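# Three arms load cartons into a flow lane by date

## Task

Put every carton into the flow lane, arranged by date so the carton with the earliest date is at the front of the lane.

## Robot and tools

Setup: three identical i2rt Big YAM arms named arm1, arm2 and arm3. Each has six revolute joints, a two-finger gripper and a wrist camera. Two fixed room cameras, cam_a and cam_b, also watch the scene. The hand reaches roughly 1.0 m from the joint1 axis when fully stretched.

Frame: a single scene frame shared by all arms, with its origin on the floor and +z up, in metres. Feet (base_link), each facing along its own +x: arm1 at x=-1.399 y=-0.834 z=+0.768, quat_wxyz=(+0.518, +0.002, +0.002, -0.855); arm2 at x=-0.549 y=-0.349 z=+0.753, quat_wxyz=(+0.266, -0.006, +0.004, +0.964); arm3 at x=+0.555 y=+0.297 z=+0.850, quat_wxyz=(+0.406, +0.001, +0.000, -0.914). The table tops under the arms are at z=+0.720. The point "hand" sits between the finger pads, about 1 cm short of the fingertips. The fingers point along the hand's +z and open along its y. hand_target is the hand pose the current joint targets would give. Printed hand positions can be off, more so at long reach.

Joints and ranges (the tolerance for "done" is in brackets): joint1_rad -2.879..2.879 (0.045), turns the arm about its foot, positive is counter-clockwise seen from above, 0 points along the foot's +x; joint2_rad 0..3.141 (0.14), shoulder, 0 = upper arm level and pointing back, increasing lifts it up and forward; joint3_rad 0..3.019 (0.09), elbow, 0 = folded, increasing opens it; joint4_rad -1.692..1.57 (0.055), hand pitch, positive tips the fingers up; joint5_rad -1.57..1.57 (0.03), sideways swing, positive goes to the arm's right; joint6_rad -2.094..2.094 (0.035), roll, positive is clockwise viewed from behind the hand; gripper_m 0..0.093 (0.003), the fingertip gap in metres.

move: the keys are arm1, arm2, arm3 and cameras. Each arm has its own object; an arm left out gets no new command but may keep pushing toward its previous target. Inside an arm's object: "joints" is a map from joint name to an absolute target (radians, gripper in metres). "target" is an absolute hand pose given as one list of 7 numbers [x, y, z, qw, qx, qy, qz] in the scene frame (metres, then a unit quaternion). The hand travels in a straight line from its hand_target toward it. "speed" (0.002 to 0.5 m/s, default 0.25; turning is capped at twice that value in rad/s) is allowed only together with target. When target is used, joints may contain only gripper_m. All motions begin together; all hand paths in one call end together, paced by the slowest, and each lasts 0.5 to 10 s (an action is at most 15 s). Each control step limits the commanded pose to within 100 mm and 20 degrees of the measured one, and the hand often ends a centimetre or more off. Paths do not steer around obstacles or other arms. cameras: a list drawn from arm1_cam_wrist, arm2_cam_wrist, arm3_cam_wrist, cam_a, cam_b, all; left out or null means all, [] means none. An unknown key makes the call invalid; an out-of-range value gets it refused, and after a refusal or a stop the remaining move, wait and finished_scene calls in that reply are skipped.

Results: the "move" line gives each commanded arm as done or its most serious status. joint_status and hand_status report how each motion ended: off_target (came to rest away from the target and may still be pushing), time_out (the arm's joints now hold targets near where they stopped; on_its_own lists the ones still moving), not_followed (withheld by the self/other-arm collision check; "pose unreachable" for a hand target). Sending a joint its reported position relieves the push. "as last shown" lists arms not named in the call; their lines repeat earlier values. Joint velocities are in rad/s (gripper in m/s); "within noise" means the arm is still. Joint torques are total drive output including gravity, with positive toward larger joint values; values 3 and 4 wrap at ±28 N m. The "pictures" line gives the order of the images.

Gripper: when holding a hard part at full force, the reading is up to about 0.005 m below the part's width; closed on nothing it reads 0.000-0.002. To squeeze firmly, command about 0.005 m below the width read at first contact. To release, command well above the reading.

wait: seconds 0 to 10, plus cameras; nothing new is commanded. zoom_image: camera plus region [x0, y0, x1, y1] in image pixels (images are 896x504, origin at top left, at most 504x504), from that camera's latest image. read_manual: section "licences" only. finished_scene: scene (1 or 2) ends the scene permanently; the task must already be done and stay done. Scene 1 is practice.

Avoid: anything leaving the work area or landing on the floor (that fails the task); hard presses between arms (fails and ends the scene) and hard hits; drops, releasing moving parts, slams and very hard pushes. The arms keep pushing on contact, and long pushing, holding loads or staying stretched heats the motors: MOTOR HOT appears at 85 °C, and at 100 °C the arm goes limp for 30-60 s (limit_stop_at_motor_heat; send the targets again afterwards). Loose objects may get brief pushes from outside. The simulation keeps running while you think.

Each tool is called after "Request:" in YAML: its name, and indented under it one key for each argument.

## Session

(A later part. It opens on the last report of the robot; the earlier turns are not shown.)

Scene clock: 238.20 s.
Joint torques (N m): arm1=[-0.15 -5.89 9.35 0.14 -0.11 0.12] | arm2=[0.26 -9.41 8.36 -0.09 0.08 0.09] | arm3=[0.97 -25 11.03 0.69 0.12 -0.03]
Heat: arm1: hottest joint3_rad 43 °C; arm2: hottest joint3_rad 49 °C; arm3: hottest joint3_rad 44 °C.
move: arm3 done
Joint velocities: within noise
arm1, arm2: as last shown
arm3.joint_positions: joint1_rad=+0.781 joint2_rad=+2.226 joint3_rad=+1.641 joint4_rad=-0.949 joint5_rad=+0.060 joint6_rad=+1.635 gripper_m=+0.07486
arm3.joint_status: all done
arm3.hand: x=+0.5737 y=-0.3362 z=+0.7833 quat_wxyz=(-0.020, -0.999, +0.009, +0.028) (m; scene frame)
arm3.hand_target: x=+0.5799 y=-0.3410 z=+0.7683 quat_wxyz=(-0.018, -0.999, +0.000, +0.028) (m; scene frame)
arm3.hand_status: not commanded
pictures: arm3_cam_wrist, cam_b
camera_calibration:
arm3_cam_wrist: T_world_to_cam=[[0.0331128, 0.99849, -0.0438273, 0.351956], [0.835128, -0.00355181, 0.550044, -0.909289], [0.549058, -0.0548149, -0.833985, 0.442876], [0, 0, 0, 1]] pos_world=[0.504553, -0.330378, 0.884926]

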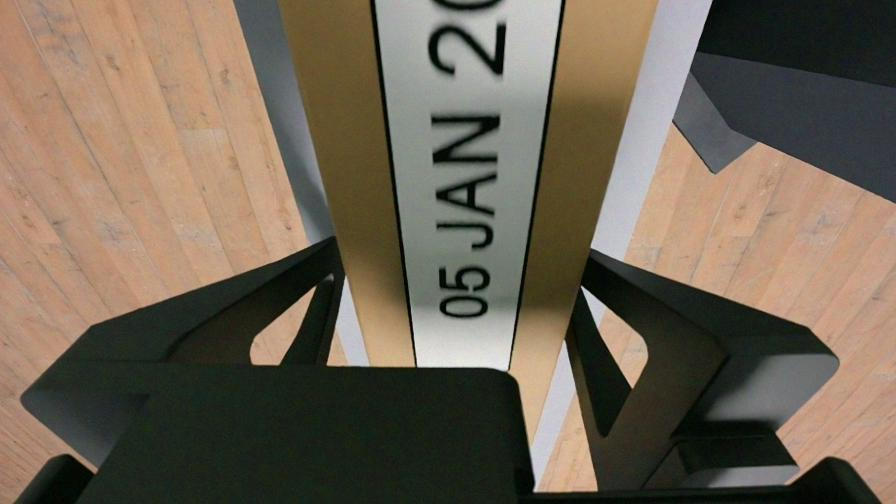

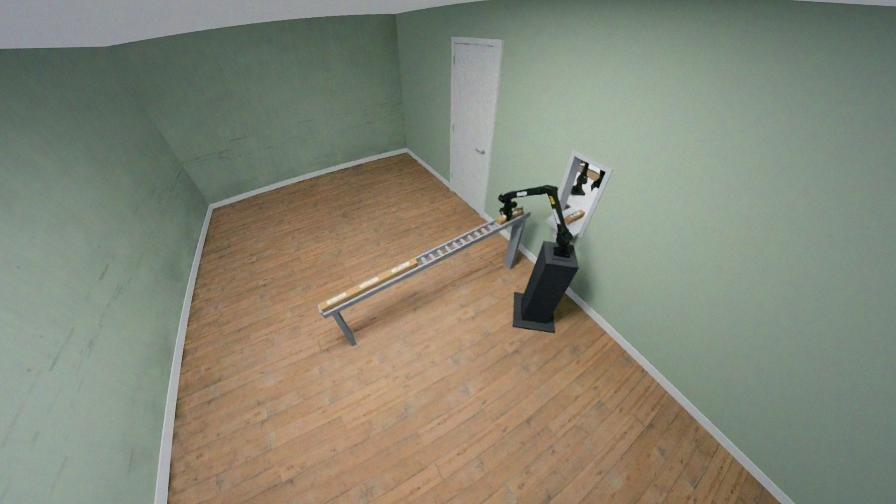

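Request:
move:
  arm3: {"target":[0.57,-0.33,0.92,0,1,0,0],"speed":0.15}
  arm2: {"joints":{"joint1_rad":1.454,"joint6_rad":0,"joint2_rad":1.49,"joint3_rad":1.378,"joint4_rad":-1.5}}
  cameras: ["arm3_cam_wrist","cam_b"]

Request:
move:
  arm3: {"target":[0.54,-0.22,0.98,0,1,0,0],"speed":0.25}
  arm2: {"target":[-0.90,-0.84,0.9,0,0.788,0.616,0]}
  cameras: ["arm2_cam_wrist","cam_b","arm3_cam_wrist"]

Scene clock: 244.67 s.
Joint torques (N m): arm1=[-0.09 -5.95 9.32 0.14 -0.11 0.12] | arm2=[-0.26 -11.52 13.41 -0.24 0 -0.11] | arm3=[-0.5 -26.87 13.85 -0.08 0 -0.03]
Heat: arm1: hottest joint3_rad 43 °C; arm2: hottest joint3_rad 50 °C; arm3: hottest joint3_rad 44 °C.
move: arm2 done; arm3 off_target
Joint velocities: within noise
arm1: as last shown
arm2.joint_positions: joint1_rad=+1.460 joint2_rad=+1.493 joint3_rad=+1.331 joint4_rad=-1.491 joint5_rad=-0.015 joint6_rad=+0.009 gripper_m=+0.09301
arm2.joint_status: all done
arm2.hand: x=-0.8012 y=-0.6797 z=+0.9613 quat_wxyz=(-0.004, +0.897, +0.440, +0.042) (m; scene frame)
arm2.hand_target: x=-0.8105 y=-0.6873 z=+0.9797 quat_wxyz=(+0.005, +0.897, +0.442, +0.023) (m; scene frame)
arm2.hand_status: not commanded
arm3.joint_positions: joint1_rad=+0.770 joint2_rad=+2.065 joint3_rad=+1.725 joint4_rad=-1.256 joint5_rad=+0.005 joint6_rad=+1.606 gripper_m=+0.07494
arm3.joint_status: not commanded
arm3.hand: x=+0.5752 y=-0.3173 z=+0.9083 quat_wxyz=(+0.013, -1.000, -0.001, +0.002) (m; scene frame)
arm3.hand_target: x=+0.5699 y=-0.3295 z=+0.9201 quat_wxyz=(+0.000, -1.000, +0.000, +0.000) (m; scene frame)
arm3.hand_status: off_target (0.018 m and 1.5 deg from the pose sent, 0.137 m and 4.1 deg at the start)
pictures: arm3_cam_wrist, cam_b
camera_calibration:
arm3_cam_wrist: T_world_to_cam=[[0.0145385, 0.999627, 0.0231038, 0.28871], [0.805417, -0.0254002, 0.592164, -1.00735], [0.59253, 0.00999902, -0.805486, 0.516956], [0, 0, 0, 1]] pos_world=[0.500829, -0.319358, 1.00625]

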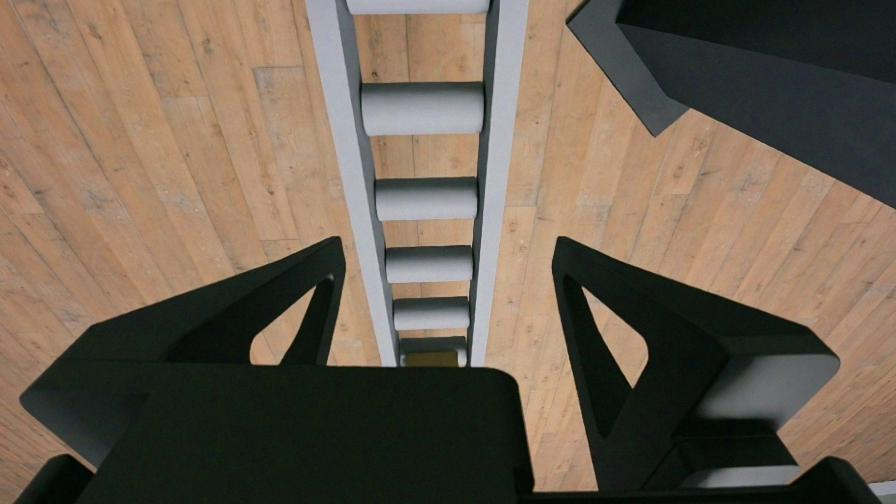

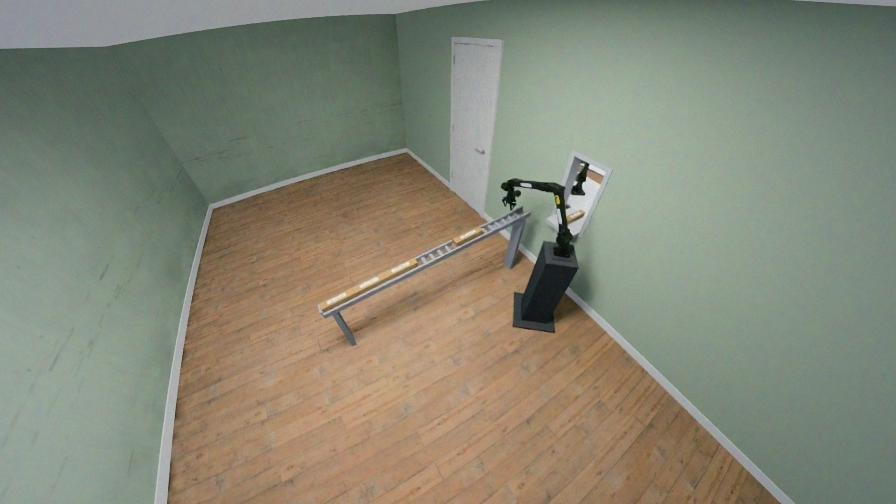

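Scene clock: 246.50 s.
Joint torques (N m): arm1=[-0.15 -6.01 9.35 0.14 -0.11 0.13] | arm2=[0.73 -16.44 14.43 -0.09 -0.09 -0.2] | arm3=[-0.5 -21.71 10.06 0.09 0.01 -0.02]
Heat: arm1: hottest joint3_rad 43 °C; arm2: hottest joint3_rad 50 °C; arm3: hottest joint3_rad 44 °C.
move: arm2 off_target; arm3 done
Joint velocities: within noise
arm1: as last shown
arm1.hand_target: x=-1.4563 y=-1.1401 z=+1.0117 quat_wxyz=(-0.001, -0.206, -0.973, +0.107) (m; scene frame)
arm2.joint_positions: joint1_rad=+1.490 joint2_rad=+1.935 joint3_rad=+1.726 joint4_rad=-1.394 joint5_rad=+0.015 joint6_rad=-0.357 gripper_m=+0.09301
arm2.joint_status: not commanded
arm2.hand: x=-0.8932 y=-0.8224 z=+0.8908 quat_wxyz=(-0.004, +0.794, +0.608, +0.013) (m; scene frame)
arm2.hand_target: x=-0.8993 y=-0.8392 z=+0.9001 quat_wxyz=(+0.000, +0.788, +0.616, -0.001) (m; scene frame)
arm2.hand_status: off_target (0.021 m and 1.9 deg from the pose sent, 0.198 m and 24.3 deg at the start)
arm3.joint_positions: joint1_rad=+0.719 joint2_rad=+1.744 joint3_rad=+1.438 joint4_rad=-1.256 joint5_rad=+0.005 joint6_rad=+1.554 gripper_m=+0.07494
arm3.joint_status: not commanded
arm3.hand: x=+0.5447 y=-0.2227 z=+0.9807 quat_wxyz=(-0.004, -1.000, -0.001, +0.001) (m; scene frame)
arm3.hand_target: x=+0.5401 y=-0.2200 z=+0.9800 quat_wxyz=(+0.000, -1.000, +0.000, +0.000) (m; scene frame)
arm3.hand_status: done (0.006 m and 0.5 deg from the pose sent, 0.126 m and 1.5 deg at the start)
pictures: arm2_cam_wrist, arm3_cam_wrist, cam_b
camera_calibration:
arm2_cam_wrist: T_world_to_cam=[[-0.96689, 0.255164, 0.00397458, -0.659258], [0.2089, 0.782445, 0.586635, 0.315549], [0.146578, 0.568041, -0.809842, 1.4424], [0, 0, 0, 1]] pos_world=[-0.914773, -0.898024, 0.985625]
arm3_cam_wrist: T_world_to_cam=[[0.0145991, 0.999838, -0.0105571, 0.225997], [0.804722, -0.00548216, 0.593626, -1.01991], [0.593472, -0.0171619, -0.804672, 0.585049], [0, 0, 0, 1]] pos_world=[0.470238, -0.221511, 1.07861]

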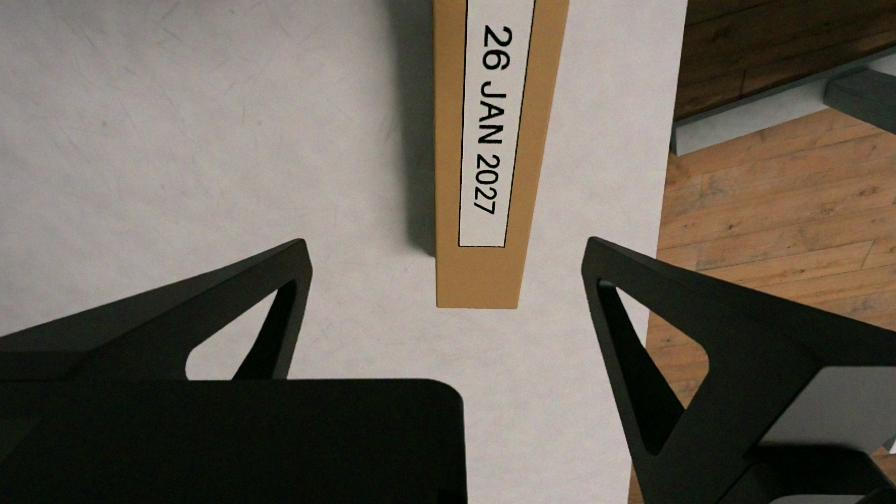

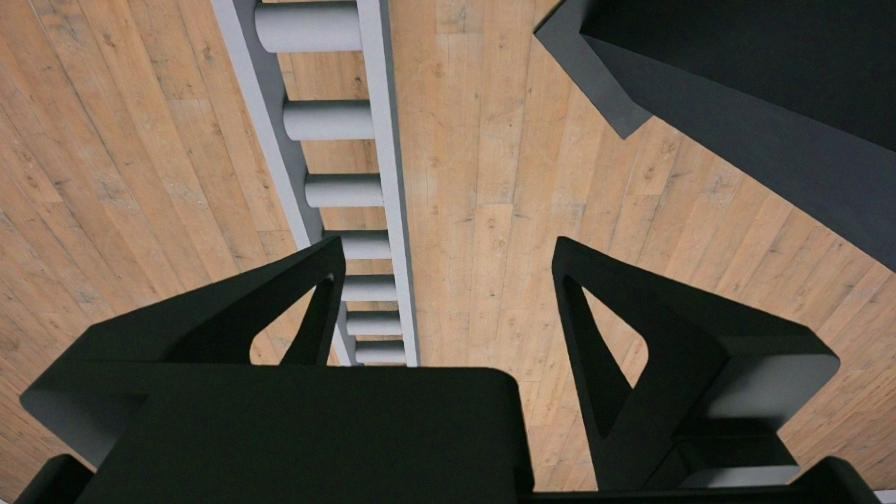

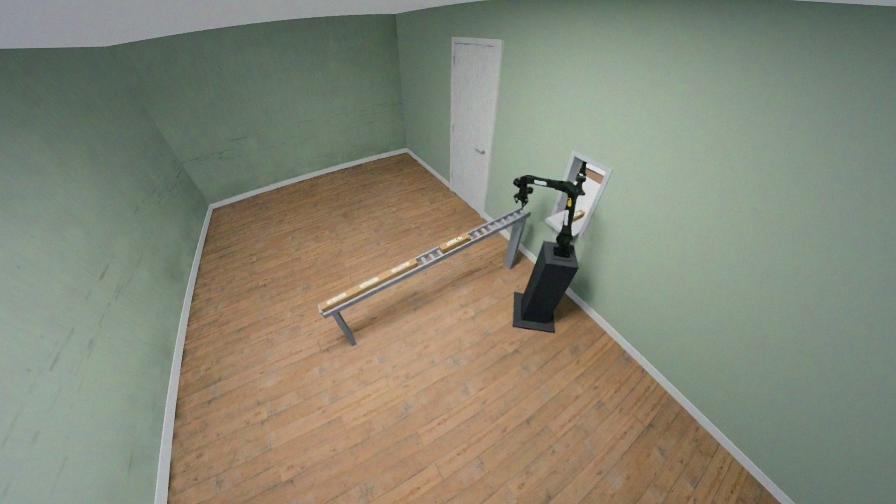

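Request:
move:
  arm3: {"target":[0.28,0.0,0.98,0,1,0,0],"speed":0.35}
  arm2: {"target":[-0.904,-0.76,0.769,0,0.793,0.609,0]}
  cameras: ["arm2_cam_wrist"]

Request:
move:
  arm3: {"target":[0.01,0.0,0.90,0,1,0,0],"joints":{"gripper_m":0.093}}
  arm2: {"joints":{"gripper_m":0.048}}
  cameras: ["arm3_cam_wrist","arm2_cam_wrist"]

Scene clock: 253.73 s.
Joint torques (N m): arm1=[-0.03 -5.95 9.33 0.14 -0.11 0.12] | arm2=[-0.38 -16.5 7.32 0.76 -0.09 -0.11] | arm3=[-0.15 -15.44 10.76 0.65 0 -0.03]
Heat: arm1: hottest joint3_rad 43 °C; arm2: hottest joint3_rad 50 °C; arm3: hottest joint3_rad 43 °C.
move: arm2 off_target; arm3 done
Joint velocities: within noise
arm1: as last shown
arm2.joint_positions: joint1_rad=+1.411 joint2_rad=+1.924 joint3_rad=+1.395 joint4_rad=-1.031 joint5_rad=+0.015 joint6_rad=-0.435 gripper_m=+0.09301
arm2.joint_status: not commanded
arm2.hand: x=-0.9043 y=-0.7671 z=+0.7781 quat_wxyz=(+0.001, +0.794, +0.608, -0.007) (m; scene frame)
arm2.hand_target: x=-0.9038 y=-0.7601 z=+0.7692 quat_wxyz=(+0.000, +0.793, +0.609, +0.000) (m; scene frame)
arm2.hand_status: off_target (0.012 m and 0.8 deg from the pose sent, 0.137 m and 1.6 deg at the start)
arm3.joint_positions: joint1_rad=-0.005 joint2_rad=+1.460 joint3_rad=+1.086 joint4_rad=-1.209 joint5_rad=+0.004 joint6_rad=+0.837 gripper_m=+0.07494
arm3.joint_status: not commanded
arm3.hand: x=+0.2840 y=+0.0028 z=+0.9783 quat_wxyz=(+0.006, -1.000, +0.003, -0.004) (m; scene frame)
arm3.hand_target: x=+0.2800 y=+0.0001 z=+0.9801 quat_wxyz=(+0.000, -1.000, +0.000, +0.000) (m; scene frame)
arm3.hand_status: done (0.005 m and 0.9 deg from the pose sent, 0.346 m and 0.5 deg at the start)
pictures: arm2_cam_wrist
camera_calibration:
arm2_cam_wrist: T_world_to_cam=[[-0.966263, 0.256845, 0.0191255, -0.69364], [0.223864, 0.800824, 0.555487, 0.392511], [0.127358, 0.541028, -0.831305, 1.29994], [0, 0, 0, 1]] pos_world=[-0.923666, -0.839479, 0.875881]

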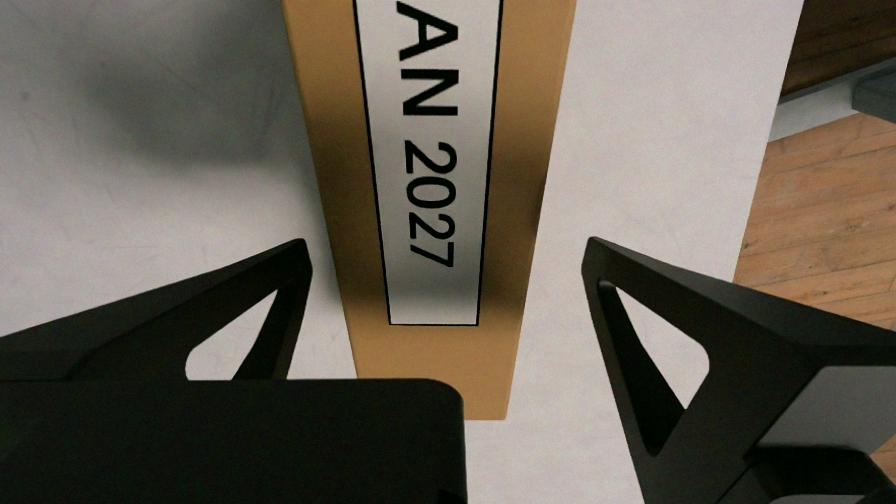

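Scene clock: 255.83 s.
Joint torques (N m): arm1=[-0.15 -5.95 9.35 0.14 -0.12 0.12] | arm2=[-0.38 -16.44 7.35 0.75 0.05 -0.12] | arm3=[0.5 -24.18 13.97 0.05 -0.01 -0.05]
Heat: arm1: hottest joint3_rad 43 °C; arm2: hottest joint3_rad 49 °C; arm3: hottest joint3_rad 43 °C.
move: arm2 off_target; arm3 off_target
Joint velocities: within noise
arm1: as last shown
arm2.joint_positions: joint1_rad=+1.411 joint2_rad=+1.924 joint3_rad=+1.395 joint4_rad=-1.031 joint5_rad=+0.012 joint6_rad=-0.435 gripper_m=+0.05922
arm2.joint_status: gripper_m off_target (ended at +0.05924, target +0.04800)
arm2.hand: x=-0.9038 y=-0.7673 z=+0.7780 quat_wxyz=(+0.003, +0.794, +0.608, -0.006) (m; scene frame)
arm2.hand_target: x=-0.9039 y=-0.7601 z=+0.7692 quat_wxyz=(+0.000, +0.793, +0.609, +0.000) (m; scene frame)
arm2.hand_status: not commanded
arm3.joint_positions: joint1_rad=-0.334 joint2_rad=+2.037 joint3_rad=+1.666 joint4_rad=-1.199 joint5_rad=+0.003 joint6_rad=+0.510 gripper_m=+0.09290
arm3.joint_status: all done
arm3.hand: x=+0.0204 y=+0.0053 z=+0.9027 quat_wxyz=(+0.002, -1.000, +0.004, +0.000) (m; scene frame)
arm3.hand_target: x=+0.0105 y=+0.0002 z=+0.9001 quat_wxyz=(+0.000, -1.000, +0.000, +0.000) (m; scene frame)
arm3.hand_status: off_target (0.012 m and 0.5 deg from the pose sent, 0.285 m and 0.9 deg at the start)
pictures: arm2_cam_wrist, arm3_cam_wrist
camera_calibration:
arm2_cam_wrist: T_world_to_cam=[[-0.966425, 0.256461, 0.0158617, -0.690933], [0.221925, 0.801983, 0.554592, 0.392491], [0.12951, 0.539492, -0.831971, 1.30119], [0, 0, 0, 1]] pos_world=[-0.923355, -0.839553, 0.875837]
arm3_cam_wrist: T_world_to_cam=[[0.0233594, 0.999727, 0.000533891, -0.00532961], [0.802917, -0.019079, 0.595785, -0.552235], [0.595632, -0.0134885, -0.803144, 0.835934], [0, 0, 0, 1]] pos_world=[-0.0543858, 0.00606759, 1.00039]

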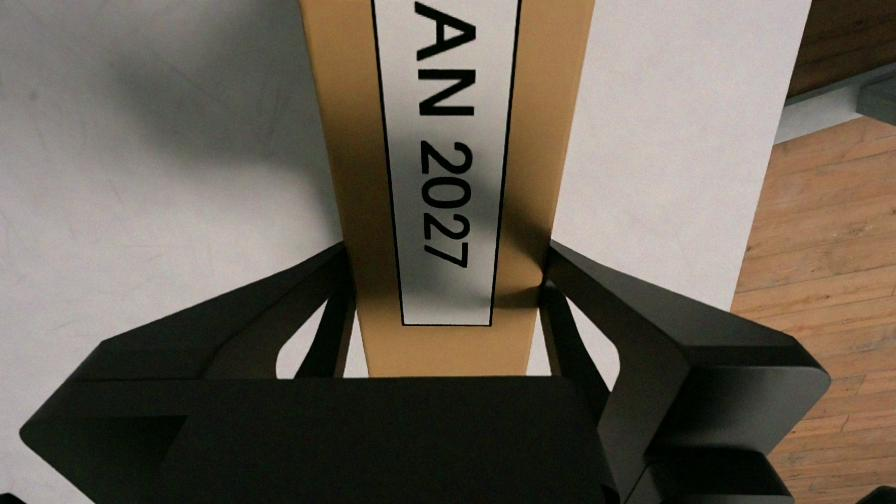

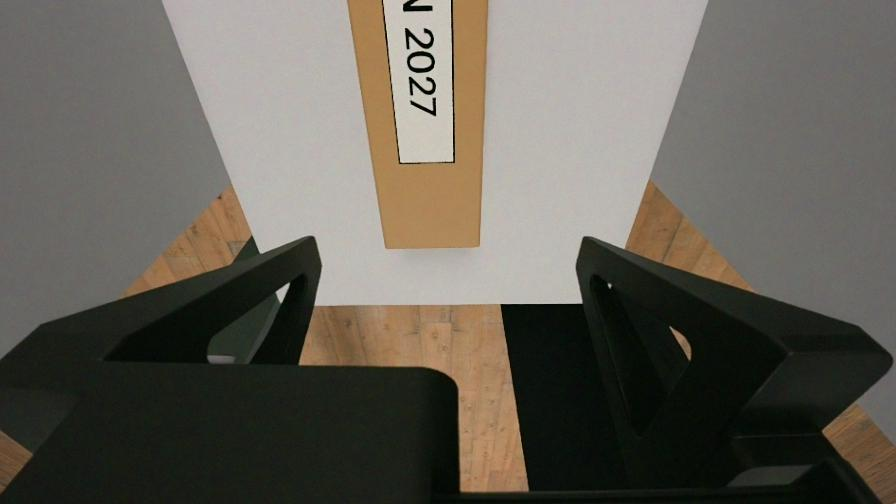

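Request:
move:
  arm3: {"target":[0.005,-0.016,0.785,0,1,0,0]}
  arm2: {"target":[-0.86,-0.68,1.05,0,0.793,0.609,0]}
  cameras: ["arm3_cam_wrist"]

Request:
move:
  arm3: {"joints":{"gripper_m":0.048}}
  arm2: {"joints":{"joint1_rad":-1.45,"joint6_rad":0}}
  cameras: ["arm3_cam_wrist"]

Request:
move:
  arm3: {"target":[0.04,0.0,0.90,0,1,0,0]}
  cameras: []

Request:
move:
  arm3: {"target":[0.30,-0.03,0.98,0,1,0,0]}
  arm2: {"target":[-0.28,-0.03,0.93,0,0,1,0]}
  cameras: ["arm2_cam_wrist"]

Request:
move:
  arm3: {"target":[0.58,-0.30,0.95,-0.02,0.9996,0,-0.028]}
  cameras: ["arm3_cam_wrist"]

Request:
move:
  arm3: {"target":[0.58,-0.35,0.855,-0.02,-0.9993,0,0.028],"speed":0.15}
  arm2: {"target":[-0.09,0.0,0.86,0,0,1,0]}
  cameras: ["arm3_cam_wrist","cam_b"]

Scene clock: 262.97 s.
Joint torques (N m): arm1=[-0.09 -5.95 9.33 0.14 -0.11 0.12] | arm2=[-0.62 -12.28 16.28 -0.25 -0.14 -0.14] | arm3=[1.2 -25.82 9.89 0.79 -0.03 0.15]
Heat: arm1: hottest joint3_rad 43 °C; arm2: hottest joint3_rad 49 °C; arm3: hottest joint3_rad 42 °C.
move: arm2 off_target; arm3 off_target
Joint velocities: within noise
arm1.joint_positions: joint1_rad=+0.311 joint2_rad=+0.998 joint3_rad=+0.997 joint4_rad=-1.342 joint5_rad=+0.007 joint6_rad=-1.342 gripper_m=+0.09295
arm1.joint_status: not commanded
arm1.hand: x=-1.4535 y=-1.1417 z=+1.0116 quat_wxyz=(-0.001, -0.198, -0.974, +0.111) (m; scene frame)
arm1.hand_target: x=-1.4563 y=-1.1401 z=+1.0117 quat_wxyz=(-0.001, -0.206, -0.973, +0.107) (m; scene frame)
arm1.hand_status: not commanded
arm2.joint_positions: joint1_rad=+1.382 joint2_rad=+1.526 joint3_rad=+1.519 joint4_rad=-1.643 joint5_rad=+0.017 joint6_rad=-0.465 gripper_m=+0.05921
arm2.joint_status: not commanded
arm2.hand: x=-0.8433 y=-0.6688 z=+1.0181 quat_wxyz=(-0.009, +0.793, +0.608, +0.037) (m; scene frame)
arm2.hand_target: x=-0.8583 y=-0.6782 z=+1.0497 quat_wxyz=(+0.000, +0.793, +0.609, -0.001) (m; scene frame)
arm2.hand_status: off_target (0.038 m and 4.4 deg from the pose sent, 0.289 m and 0.8 deg at the start)
arm3.joint_positions: joint1_rad=-0.328 joint2_rad=+2.207 joint3_rad=+1.666 joint4_rad=-1.015 joint5_rad=+0.003 joint6_rad=+0.511 gripper_m=+0.09290
arm3.joint_status: not commanded
arm3.hand: x=+0.0015 y=-0.0093 z=+0.8013 quat_wxyz=(-0.002, -1.000, +0.002, +0.006) (m; scene frame)
arm3.hand_target: x=+0.0055 y=-0.0156 z=+0.7851 quat_wxyz=(+0.000, -1.000, +0.000, +0.000) (m; scene frame)
arm3.hand_status: off_target (0.018 m and 0.8 deg from the pose sent, 0.121 m and 0.5 deg at the start)
pictures: arm3_cam_wrist
camera_calibration:
arm3_cam_wrist: T_world_to_cam=[[0.0187531, 0.9998, -0.00695812, 0.0157617], [0.810674, -0.0111317, 0.585391, -0.468569], [0.585197, -0.0166187, -0.810721, 0.771609], [0, 0, 0, 1]] pos_world=[-0.0719817, -0.00815143, 0.899965]

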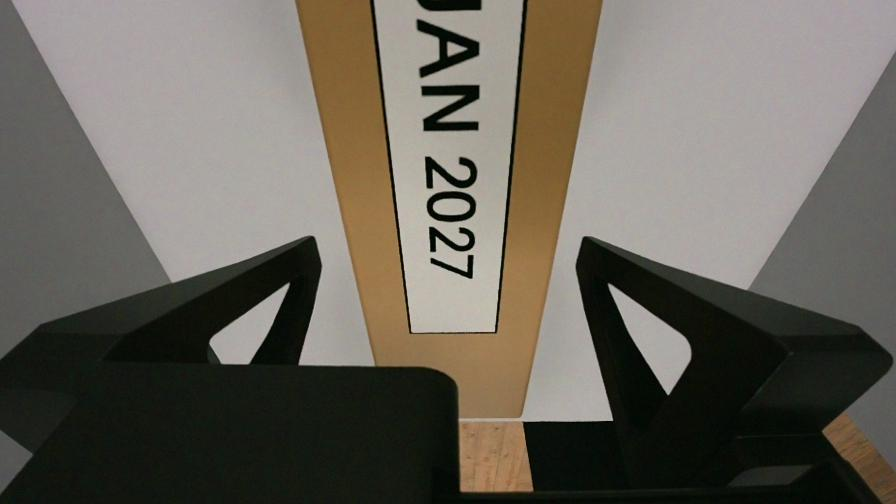

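Scene clock: 266.00 s.
Joint torques (N m): arm1=[-0.09 -5.95 9.33 0.14 -0.11 0.12] | arm2=[-0.26 -13.63 16.08 -0.09 0.05 0.01] | arm3=[1.14 -25.7 9.99 0.72 -0.04 0.14]
Heat: arm1: hottest joint3_rad 43 °C; arm2: hottest joint3_rad 49 °C; arm3: hottest joint3_rad 42 °C.
move: arm2 done; arm3 off_target
Joint velocities: within noise
arm1: as last shown
arm2.joint_positions: joint1_rad=-1.450 joint2_rad=+1.536 joint3_rad=+1.520 joint4_rad=-1.645 joint5_rad=+0.014 joint6_rad=-0.002 gripper_m=+0.05923
arm2.joint_status: all done
arm2.hand: x=-0.3713 y=+0.0512 z=+1.0105 quat_wxyz=(+0.033, +0.545, -0.837, +0.038) (m; scene frame)
arm2.hand_target: x=-0.3645 y=+0.0664 z=+1.0457 quat_wxyz=(-0.005, +0.545, -0.839, +0.014) (m; scene frame)
arm2.hand_status: not commanded
arm3.joint_positions: joint1_rad=-0.328 joint2_rad=+2.207 joint3_rad=+1.666 joint4_rad=-1.015 joint5_rad=+0.004 joint6_rad=+0.511 gripper_m=+0.05812
arm3.joint_status: gripper_m off_target (ended at +0.05814, target +0.04800)
arm3.hand: x=+0.0015 y=-0.0093 z=+0.8013 quat_wxyz=(-0.002, -1.000, +0.002, +0.006) (m; scene frame)
arm3.hand_target: x=+0.0055 y=-0.0156 z=+0.7851 quat_wxyz=(+0.000, -1.000, +0.000, +0.000) (m; scene frame)
arm3.hand_status: not commanded
pictures: arm3_cam_wrist
camera_calibration:
arm3_cam_wrist: T_world_to_cam=[[0.0187569, 0.999802, -0.0066284, 0.0154409], [0.810783, -0.0113308, 0.585237, -0.468421], [0.585046, -0.0163514, -0.810835, 0.771723], [0, 0, 0, 1]] pos_world=[-0.0719952, -0.00812664, 0.89998]

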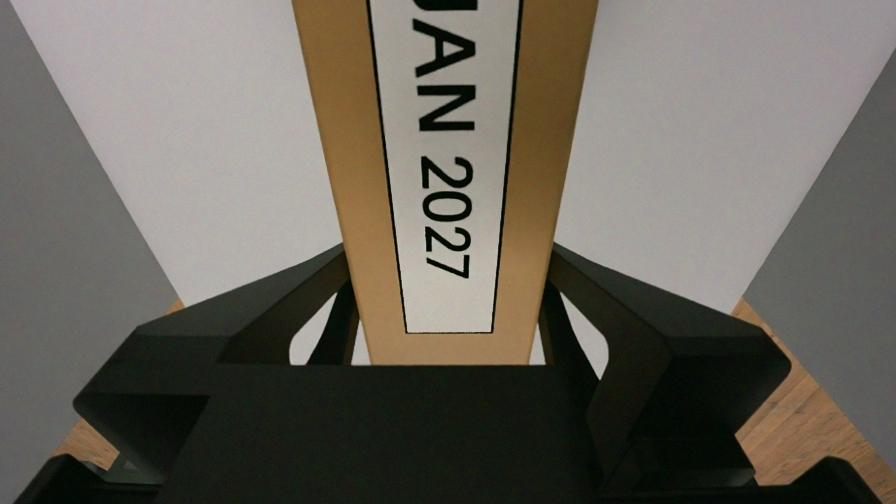

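Scene clock: 267.53 s.
Joint torques (N m): arm1=[-0.15 -5.95 9.33 0.14 -0.12 0.13] | arm2=[-0.32 -13.33 16.18 -0.09 0.05 0] | arm3=[1.26 -27.05 11.44 0.12 0.08 0.16]
Heat: arm1: hottest joint3_rad 43 °C; arm2: hottest joint3_rad 49 °C; arm3: hottest joint3_rad 42 °C.
move: arm3 off_target
Joint velocities: within noise
arm1, arm2: as last shown
arm3.joint_positions: joint1_rad=-0.322 joint2_rad=+2.012 joint3_rad=+1.585 joint4_rad=-1.162 joint5_rad=+0.001 joint6_rad=+0.516 gripper_m=+0.05812
arm3.joint_status: not commanded
arm3.hand: x=+0.0421 y=+0.0087 z=+0.8886 quat_wxyz=(+0.005, -1.000, +0.001, -0.009) (m; scene frame)
arm3.hand_target: x=+0.0402 y=+0.0000 z=+0.9000 quat_wxyz=(+0.000, -1.000, +0.000, +0.000) (m; scene frame)
arm3.hand_status: off_target (0.015 m and 1.2 deg from the pose sent, 0.106 m and 0.8 deg at the start)
pictures: none
No camera images: "cameras" was empty.

Scene clock: 270.77 s.
Joint torques (N m): arm1=[-0.09 -5.95 9.33 0.17 -0.12 0.12] | arm2=[-0.67 -13.1 9.18 0.68 0.17 0.13] | arm3=[0.97 -18.61 10.8 0.01 0.24 0.18]
Heat: arm1: hottest joint3_rad 43 °C; arm2: hottest joint3_rad 49 °C; arm3: hottest joint3_rad 42 °C.
move: arm2 off_target; arm3 off_target
Joint velocities: within noise
arm1: as last shown
arm2.joint_positions: joint1_rad=-1.736 joint2_rad=+1.478 joint3_rad=+1.218 joint4_rad=-1.341 joint5_rad=-0.018 joint6_rad=+0.848 gripper_m=+0.05923
arm2.joint_status: not commanded
arm2.hand: x=-0.2827 y=-0.0284 z=+0.9217 quat_wxyz=(+0.012, +0.009, -1.000, +0.011) (m; scene frame)
arm2.hand_target: x=-0.2800 y=-0.0301 z=+0.9299 quat_wxyz=(+0.000, +0.000, -1.000, +0.000) (m; scene frame)
arm2.hand_status: off_target (0.009 m and 2.2 deg from the pose sent, 0.146 m and 66.4 deg at the start)
arm3.joint_positions: joint1_rad=+0.069 joint2_rad=+1.511 joint3_rad=+1.110 joint4_rad=-1.194 joint5_rad=-0.003 joint6_rad=+0.902 gripper_m=+0.05812
arm3.joint_status: not commanded
arm3.hand: x=+0.2993 y=-0.0271 z=+0.9671 quat_wxyz=(+0.009, -1.000, -0.001, -0.010) (m; scene frame)
arm3.hand_target: x=+0.3001 y=-0.0299 z=+0.9799 quat_wxyz=(+0.000, -1.000, +0.000, +0.000) (m; scene frame)
arm3.hand_status: off_target (0.013 m and 1.5 deg from the pose sent, 0.276 m and 1.2 deg at the start)
pictures: arm2_cam_wrist
camera_calibration:
arm2_cam_wrist: T_world_to_cam=[[0.023699, -0.999085, 0.0355891, -0.0564063], [-0.811119, 0.00159406, 0.584879, -0.760352], [-0.584401, -0.042728, -0.810339, 0.703336], [0, 0, 0, 1]] pos_world=[-0.204369, -0.0250905, 1.01666]

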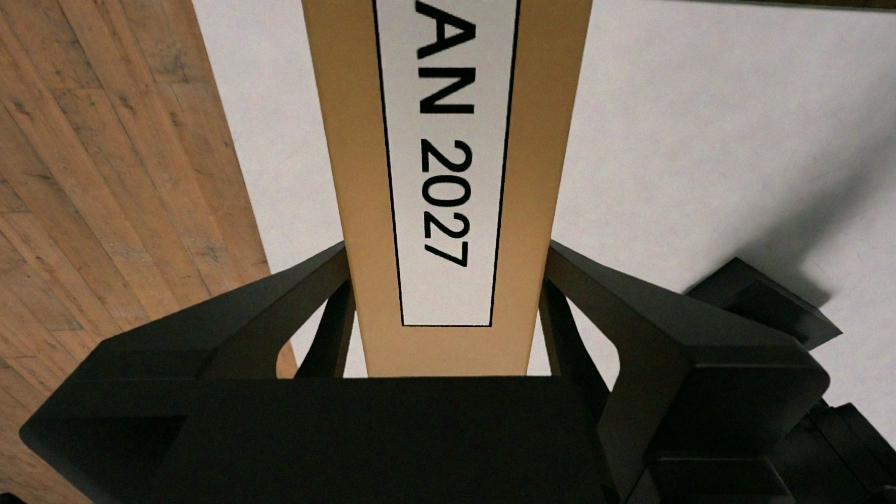

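Scene clock: 273.33 s.
Joint torques (N m): arm1=[-0.09 -5.95 9.33 0.14 -0.11 0.12] | arm2=[-0.67 -13.1 9.18 0.72 0.17 0.1] | arm3=[-0.21 -25.05 15.57 -0.29 0.39 0.19]
Heat: arm1: hottest joint3_rad 43 °C; arm2: hottest joint3_rad 49 °C; arm3: hottest joint3_rad 42 °C.
move: arm3 off_target
Joint velocities: within noise
arm1, arm2: as last shown
arm2.joint_positions: joint1_rad=-1.736 joint2_rad=+1.478 joint3_rad=+1.218 joint4_rad=-1.340 joint5_rad=-0.018 joint6_rad=+0.848 gripper_m=+0.05923
arm2.hand: x=-0.2827 y=-0.0283 z=+0.9217 quat_wxyz=(+0.012, +0.009, -1.000, +0.011) (m; scene frame)
arm3.joint_positions: joint1_rad=+0.798 joint2_rad=+1.985 joint3_rad=+1.664 joint4_rad=-1.330 joint5_rad=+0.049 joint6_rad=+1.621 gripper_m=+0.05812
arm3.joint_status: not commanded
arm3.hand: x=+0.5820 y=-0.2810 z=+0.9346 quat_wxyz=(+0.039, -0.999, -0.008, +0.026) (m; scene frame)
arm3.hand_target: x=+0.5800 y=-0.2989 z=+0.9504 quat_wxyz=(+0.019, -0.999, +0.000, +0.028) (m; scene frame)
arm3.hand_status: off_target (0.025 m and 2.3 deg from the pose sent, 0.392 m and 4.5 deg at the start)
pictures: arm3_cam_wrist
camera_calibration:
arm3_cam_wrist: T_world_to_cam=[[0.00258274, 0.99722, 0.0744695, 0.209988], [0.832937, -0.0433542, 0.551668, -1.01071], [0.553362, 0.0606036, -0.830733, 0.594402], [0, 0, 0, 1]] pos_world=[0.5124, -0.289246, 1.03573]

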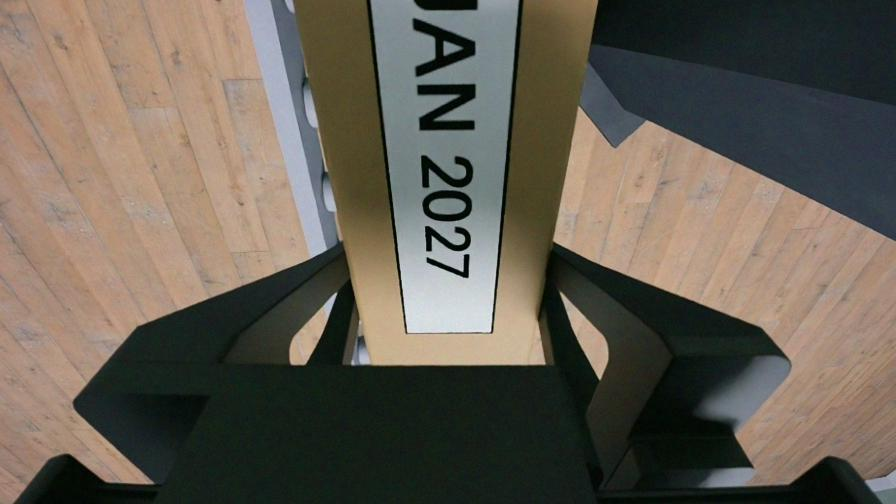

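Scene clock: 275.27 s.
Joint torques (N m): arm1=[-0.03 -5.89 9.33 0.14 -0.11 0.12] | arm2=[-0.56 -17.55 15.32 -0.23 0.11 -0.11] | arm3=[-0.26 -27.63 14.61 0.55 0.43 0.11]
Heat: arm1: hottest joint3_rad 43 °C; arm2: hottest joint3_rad 50 °C; arm3: hottest joint3_rad 43 °C.
move: arm2 off_target; arm3 off_target
Joint velocities: within noise
arm1: as last shown
arm2.joint_positions: joint1_rad=-1.955 joint2_rad=+1.905 joint3_rad=+1.519 joint4_rad=-1.261 joint5_rad=-0.016 joint6_rad=+0.655 gripper_m=+0.05923
arm2.joint_status: not commanded
arm2.hand: x=-0.1158 y=-0.0174 z=+0.8303 quat_wxyz=(+0.031, -0.004, -0.999, +0.023) (m; scene frame)
arm2.hand_target: x=-0.0921 y=-0.0016 z=+0.8608 quat_wxyz=(-0.001, +0.000, -1.000, +0.000) (m; scene frame)
arm2.hand_status: off_target (0.043 m and 4.4 deg from the pose sent, 0.204 m and 2.1 deg at the start)
arm3.joint_positions: joint1_rad=+0.798 joint2_rad=+2.157 joint3_rad=+1.683 joint4_rad=-1.120 joint5_rad=+0.053 joint6_rad=+1.621 gripper_m=+0.05812
arm3.joint_status: not commanded
arm3.hand: x=+0.5842 y=-0.3239 z=+0.8382 quat_wxyz=(+0.010, -1.000, -0.007, +0.026) (m; scene frame)
arm3.hand_target: x=+0.5799 y=-0.3485 z=+0.8560 quat_wxyz=(-0.020, -0.999, +0.000, +0.028) (m; scene frame)
arm3.hand_status: off_target (0.031 m and 3.6 deg from the pose sent, 0.105 m and 6.8 deg at the start)
pictures: arm3_cam_wrist, cam_b
camera_calibration:
arm3_cam_wrist: T_world_to_cam=[[0.00289123, 0.999842, 0.0175251, 0.308328], [0.833273, -0.0120977, 0.55273, -0.952157], [0.552854, 0.0130051, -0.833176, 0.502612], [0, 0, 0, 1]] pos_world=[0.514644, -0.326335, 0.939647]

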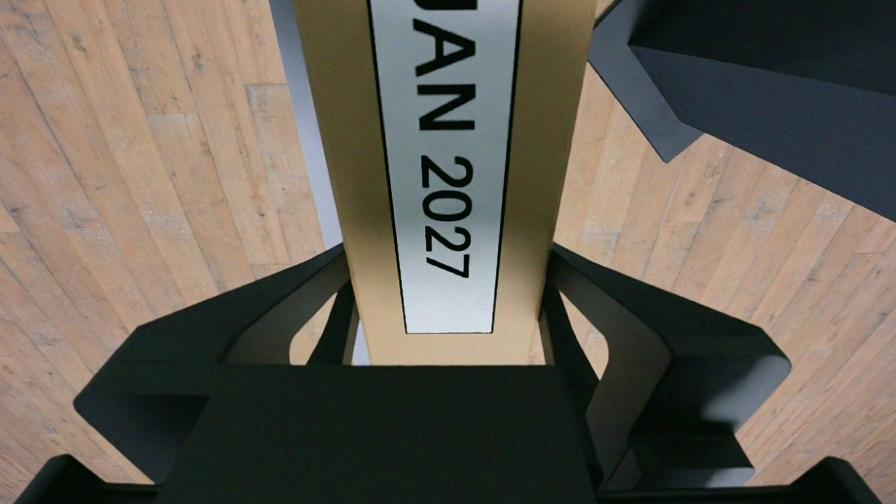

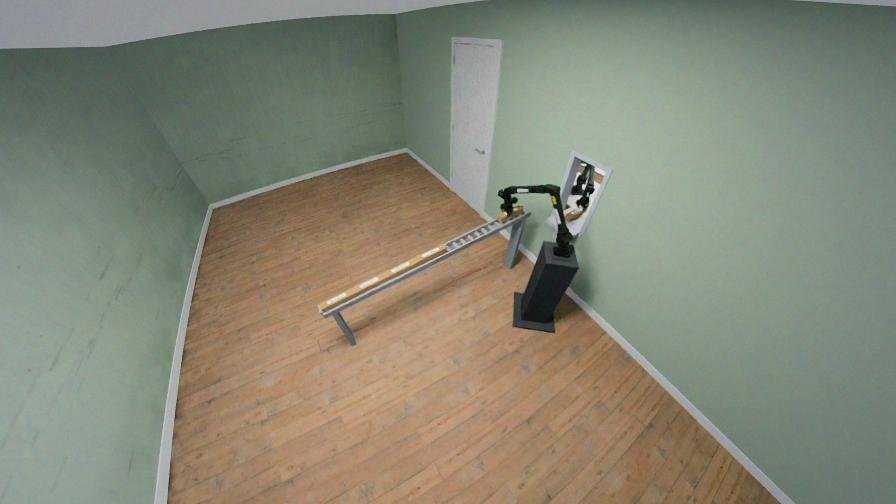

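Request:
move:
  arm3: {"target":[0.58,-0.357,0.818,-0.022,-0.9993,0,0.028],"speed":0.1}
  arm2: {"target":[-0.06,0.0,0.812,0,0,1,0],"speed":0.1}
  cameras: ["arm3_cam_wrist"]

Request:
move:
  arm3: {"target":[0.58,-0.348,0.788,-0.018,-0.9993,0,0.028],"speed":0.06}
  arm2: {"target":[-0.06,0.0,0.794,0,0,1,0],"speed":0.05}
  cameras: ["arm3_cam_wrist","cam_b"]

Request:
zoom_image:
  camera: "cam_b"
  region: [480, 180, 550, 240]

Scene clock: 279.70 s.
Joint torques (N m): arm1=[-0.09 -5.95 9.36 0.13 -0.11 0.12] | arm2=[-1.14 -16.5 13.87 0.46 0 -0.12] | arm3=[-0.15 -27.99 14.05 0.55 0.19 0.11]
Heat: arm1: hottest joint3_rad 43 °C; arm2: hottest joint3_rad 50 °C; arm3: hottest joint3_rad 42 °C.
move: arm2 off_target; arm3 off_target
Joint velocities: within noise
arm1: as last shown
arm2.joint_positions: joint1_rad=-1.976 joint2_rad=+1.985 joint3_rad=+1.571 joint4_rad=-1.202 joint5_rad=-0.013 joint6_rad=+0.627 gripper_m=+0.05923
arm2.joint_status: not commanded
arm2.hand: x=-0.0844 y=-0.0102 z=+0.8038 quat_wxyz=(+0.018, -0.001, -1.000, +0.014) (m; scene frame)
arm2.hand_target: x=-0.0611 y=-0.0011 z=+0.8125 quat_wxyz=(+0.000, +0.000, -1.000, +0.000) (m; scene frame)
arm2.hand_status: off_target (0.028 m and 2.6 deg from the pose sent, 0.061 m and 4.4 deg at the start)
arm3.joint_positions: joint1_rad=+0.798 joint2_rad=+2.215 joint3_rad=+1.687 joint4_rad=-1.057 joint5_rad=+0.060 joint6_rad=+1.622 gripper_m=+0.05812
arm3.joint_status: not commanded
arm3.hand: x=+0.5836 y=-0.3318 z=+0.8043 quat_wxyz=(+0.006, -1.000, -0.006, +0.029) (m; scene frame)
arm3.hand_target: x=+0.5799 y=-0.3557 z=+0.8187 quat_wxyz=(-0.022, -0.999, +0.000, +0.028) (m; scene frame)
arm3.hand_status: off_target (0.029 m and 3.3 deg from the pose sent, 0.039 m and 3.8 deg at the start)
pictures: arm3_cam_wrist
camera_calibration:
arm3_cam_wrist: T_world_to_cam=[[0.00362126, 0.999959, 0.00827407, 0.323955], [0.836739, -0.00756083, 0.54755, -0.929368], [0.547591, 0.00494041, -0.836732, 0.478071], [0, 0, 0, 1]] pos_world=[0.514677, -0.33333, 0.906213]

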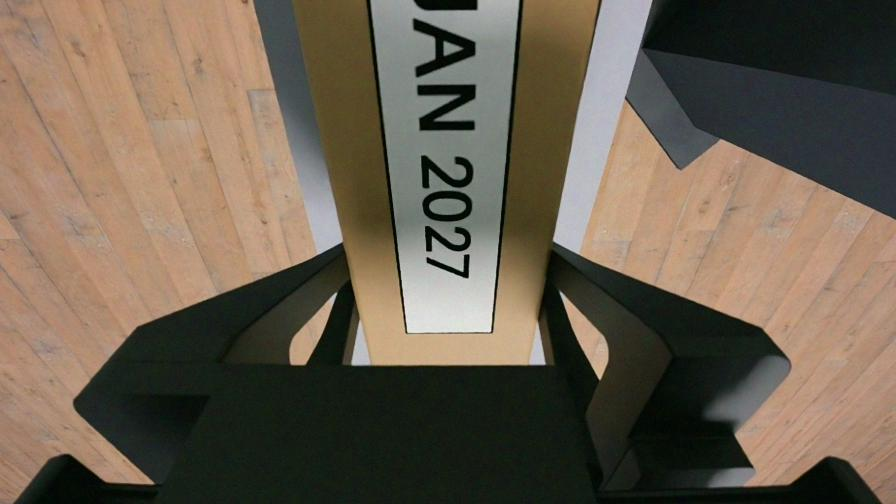

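Scene clock: 280.73 s.
Joint torques (N m): arm1=[-0.15 -5.95 9.35 0.16 -0.12 0.12] | arm2=[-0.97 -15.5 12.42 0.84 -0.06 -0.12] | arm3=[-0.32 -26.23 10.28 1.2 0.14 -0.1]
Heat: arm1: hottest joint3_rad 43 °C; arm2: hottest joint3_rad 50 °C; arm3: hottest joint3_rad 42 °C.
move: arm2 off_target; arm3 off_target
Joint velocities: within noise
arm1: as last shown
arm2.joint_positions: joint1_rad=-1.976 joint2_rad=+1.993 joint3_rad=+1.571 joint4_rad=-1.171 joint5_rad=-0.012 joint6_rad=+0.627 gripper_m=+0.05923
arm2.joint_status: not commanded
arm2.hand: x=-0.0783 y=-0.0064 z=+0.7993 quat_wxyz=(+0.008, -0.001, -1.000, +0.007) (m; scene frame)
arm2.hand_target: x=-0.0607 y=-0.0007 z=+0.7942 quat_wxyz=(+0.000, +0.000, -1.000, +0.000) (m; scene frame)
arm2.hand_status: off_target (0.020 m and 1.2 deg from the pose sent, 0.028 m and 2.6 deg at the start)
arm3.joint_positions: joint1_rad=+0.798 joint2_rad=+2.221 joint3_rad=+1.687 joint4_rad=-1.010 joint5_rad=+0.061 joint6_rad=+1.639 gripper_m=+0.05812
arm3.joint_status: not commanded
arm3.hand: x=+0.5841 y=-0.3423 z=+0.8011 quat_wxyz=(-0.015, -0.999, +0.003, +0.028) (m; scene frame)
arm3.hand_target: x=+0.5801 y=-0.3475 z=+0.7881 quat_wxyz=(-0.018, -0.999, +0.000, +0.028) (m; scene frame)
arm3.hand_status: off_target (0.015 m and 0.5 deg from the pose sent, 0.023 m and 2.8 deg at the start)
pictures: arm3_cam_wrist, cam_b
camera_calibration:
arm3_cam_wrist: T_world_to_cam=[[0.0212512, 0.9992, -0.0338671, 0.357645], [0.835583, 0.000848893, 0.549364, -0.926037], [0.548954, -0.0399735, -0.834896, 0.457504], [0, 0, 0, 1]] pos_world=[0.515032, -0.338285, 0.902812]

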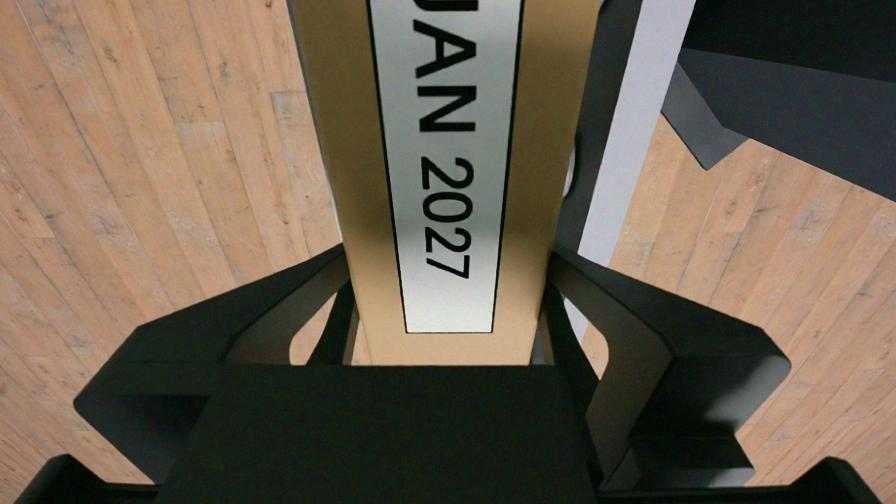

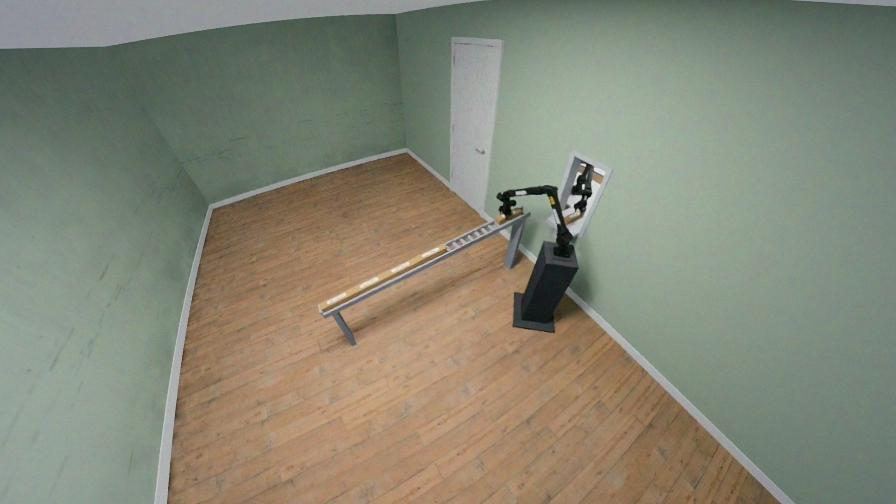

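Scaled by 7.200 from the camera's 896x504 image, which has a finer 1280x720 frame.

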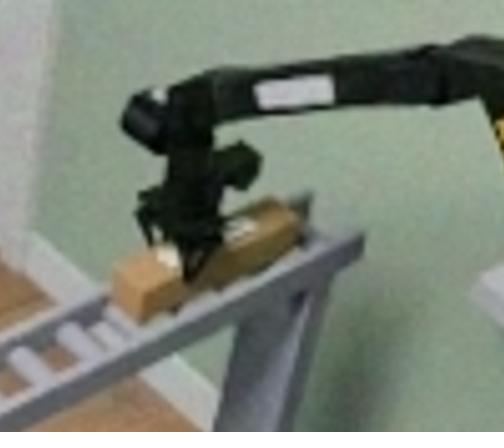

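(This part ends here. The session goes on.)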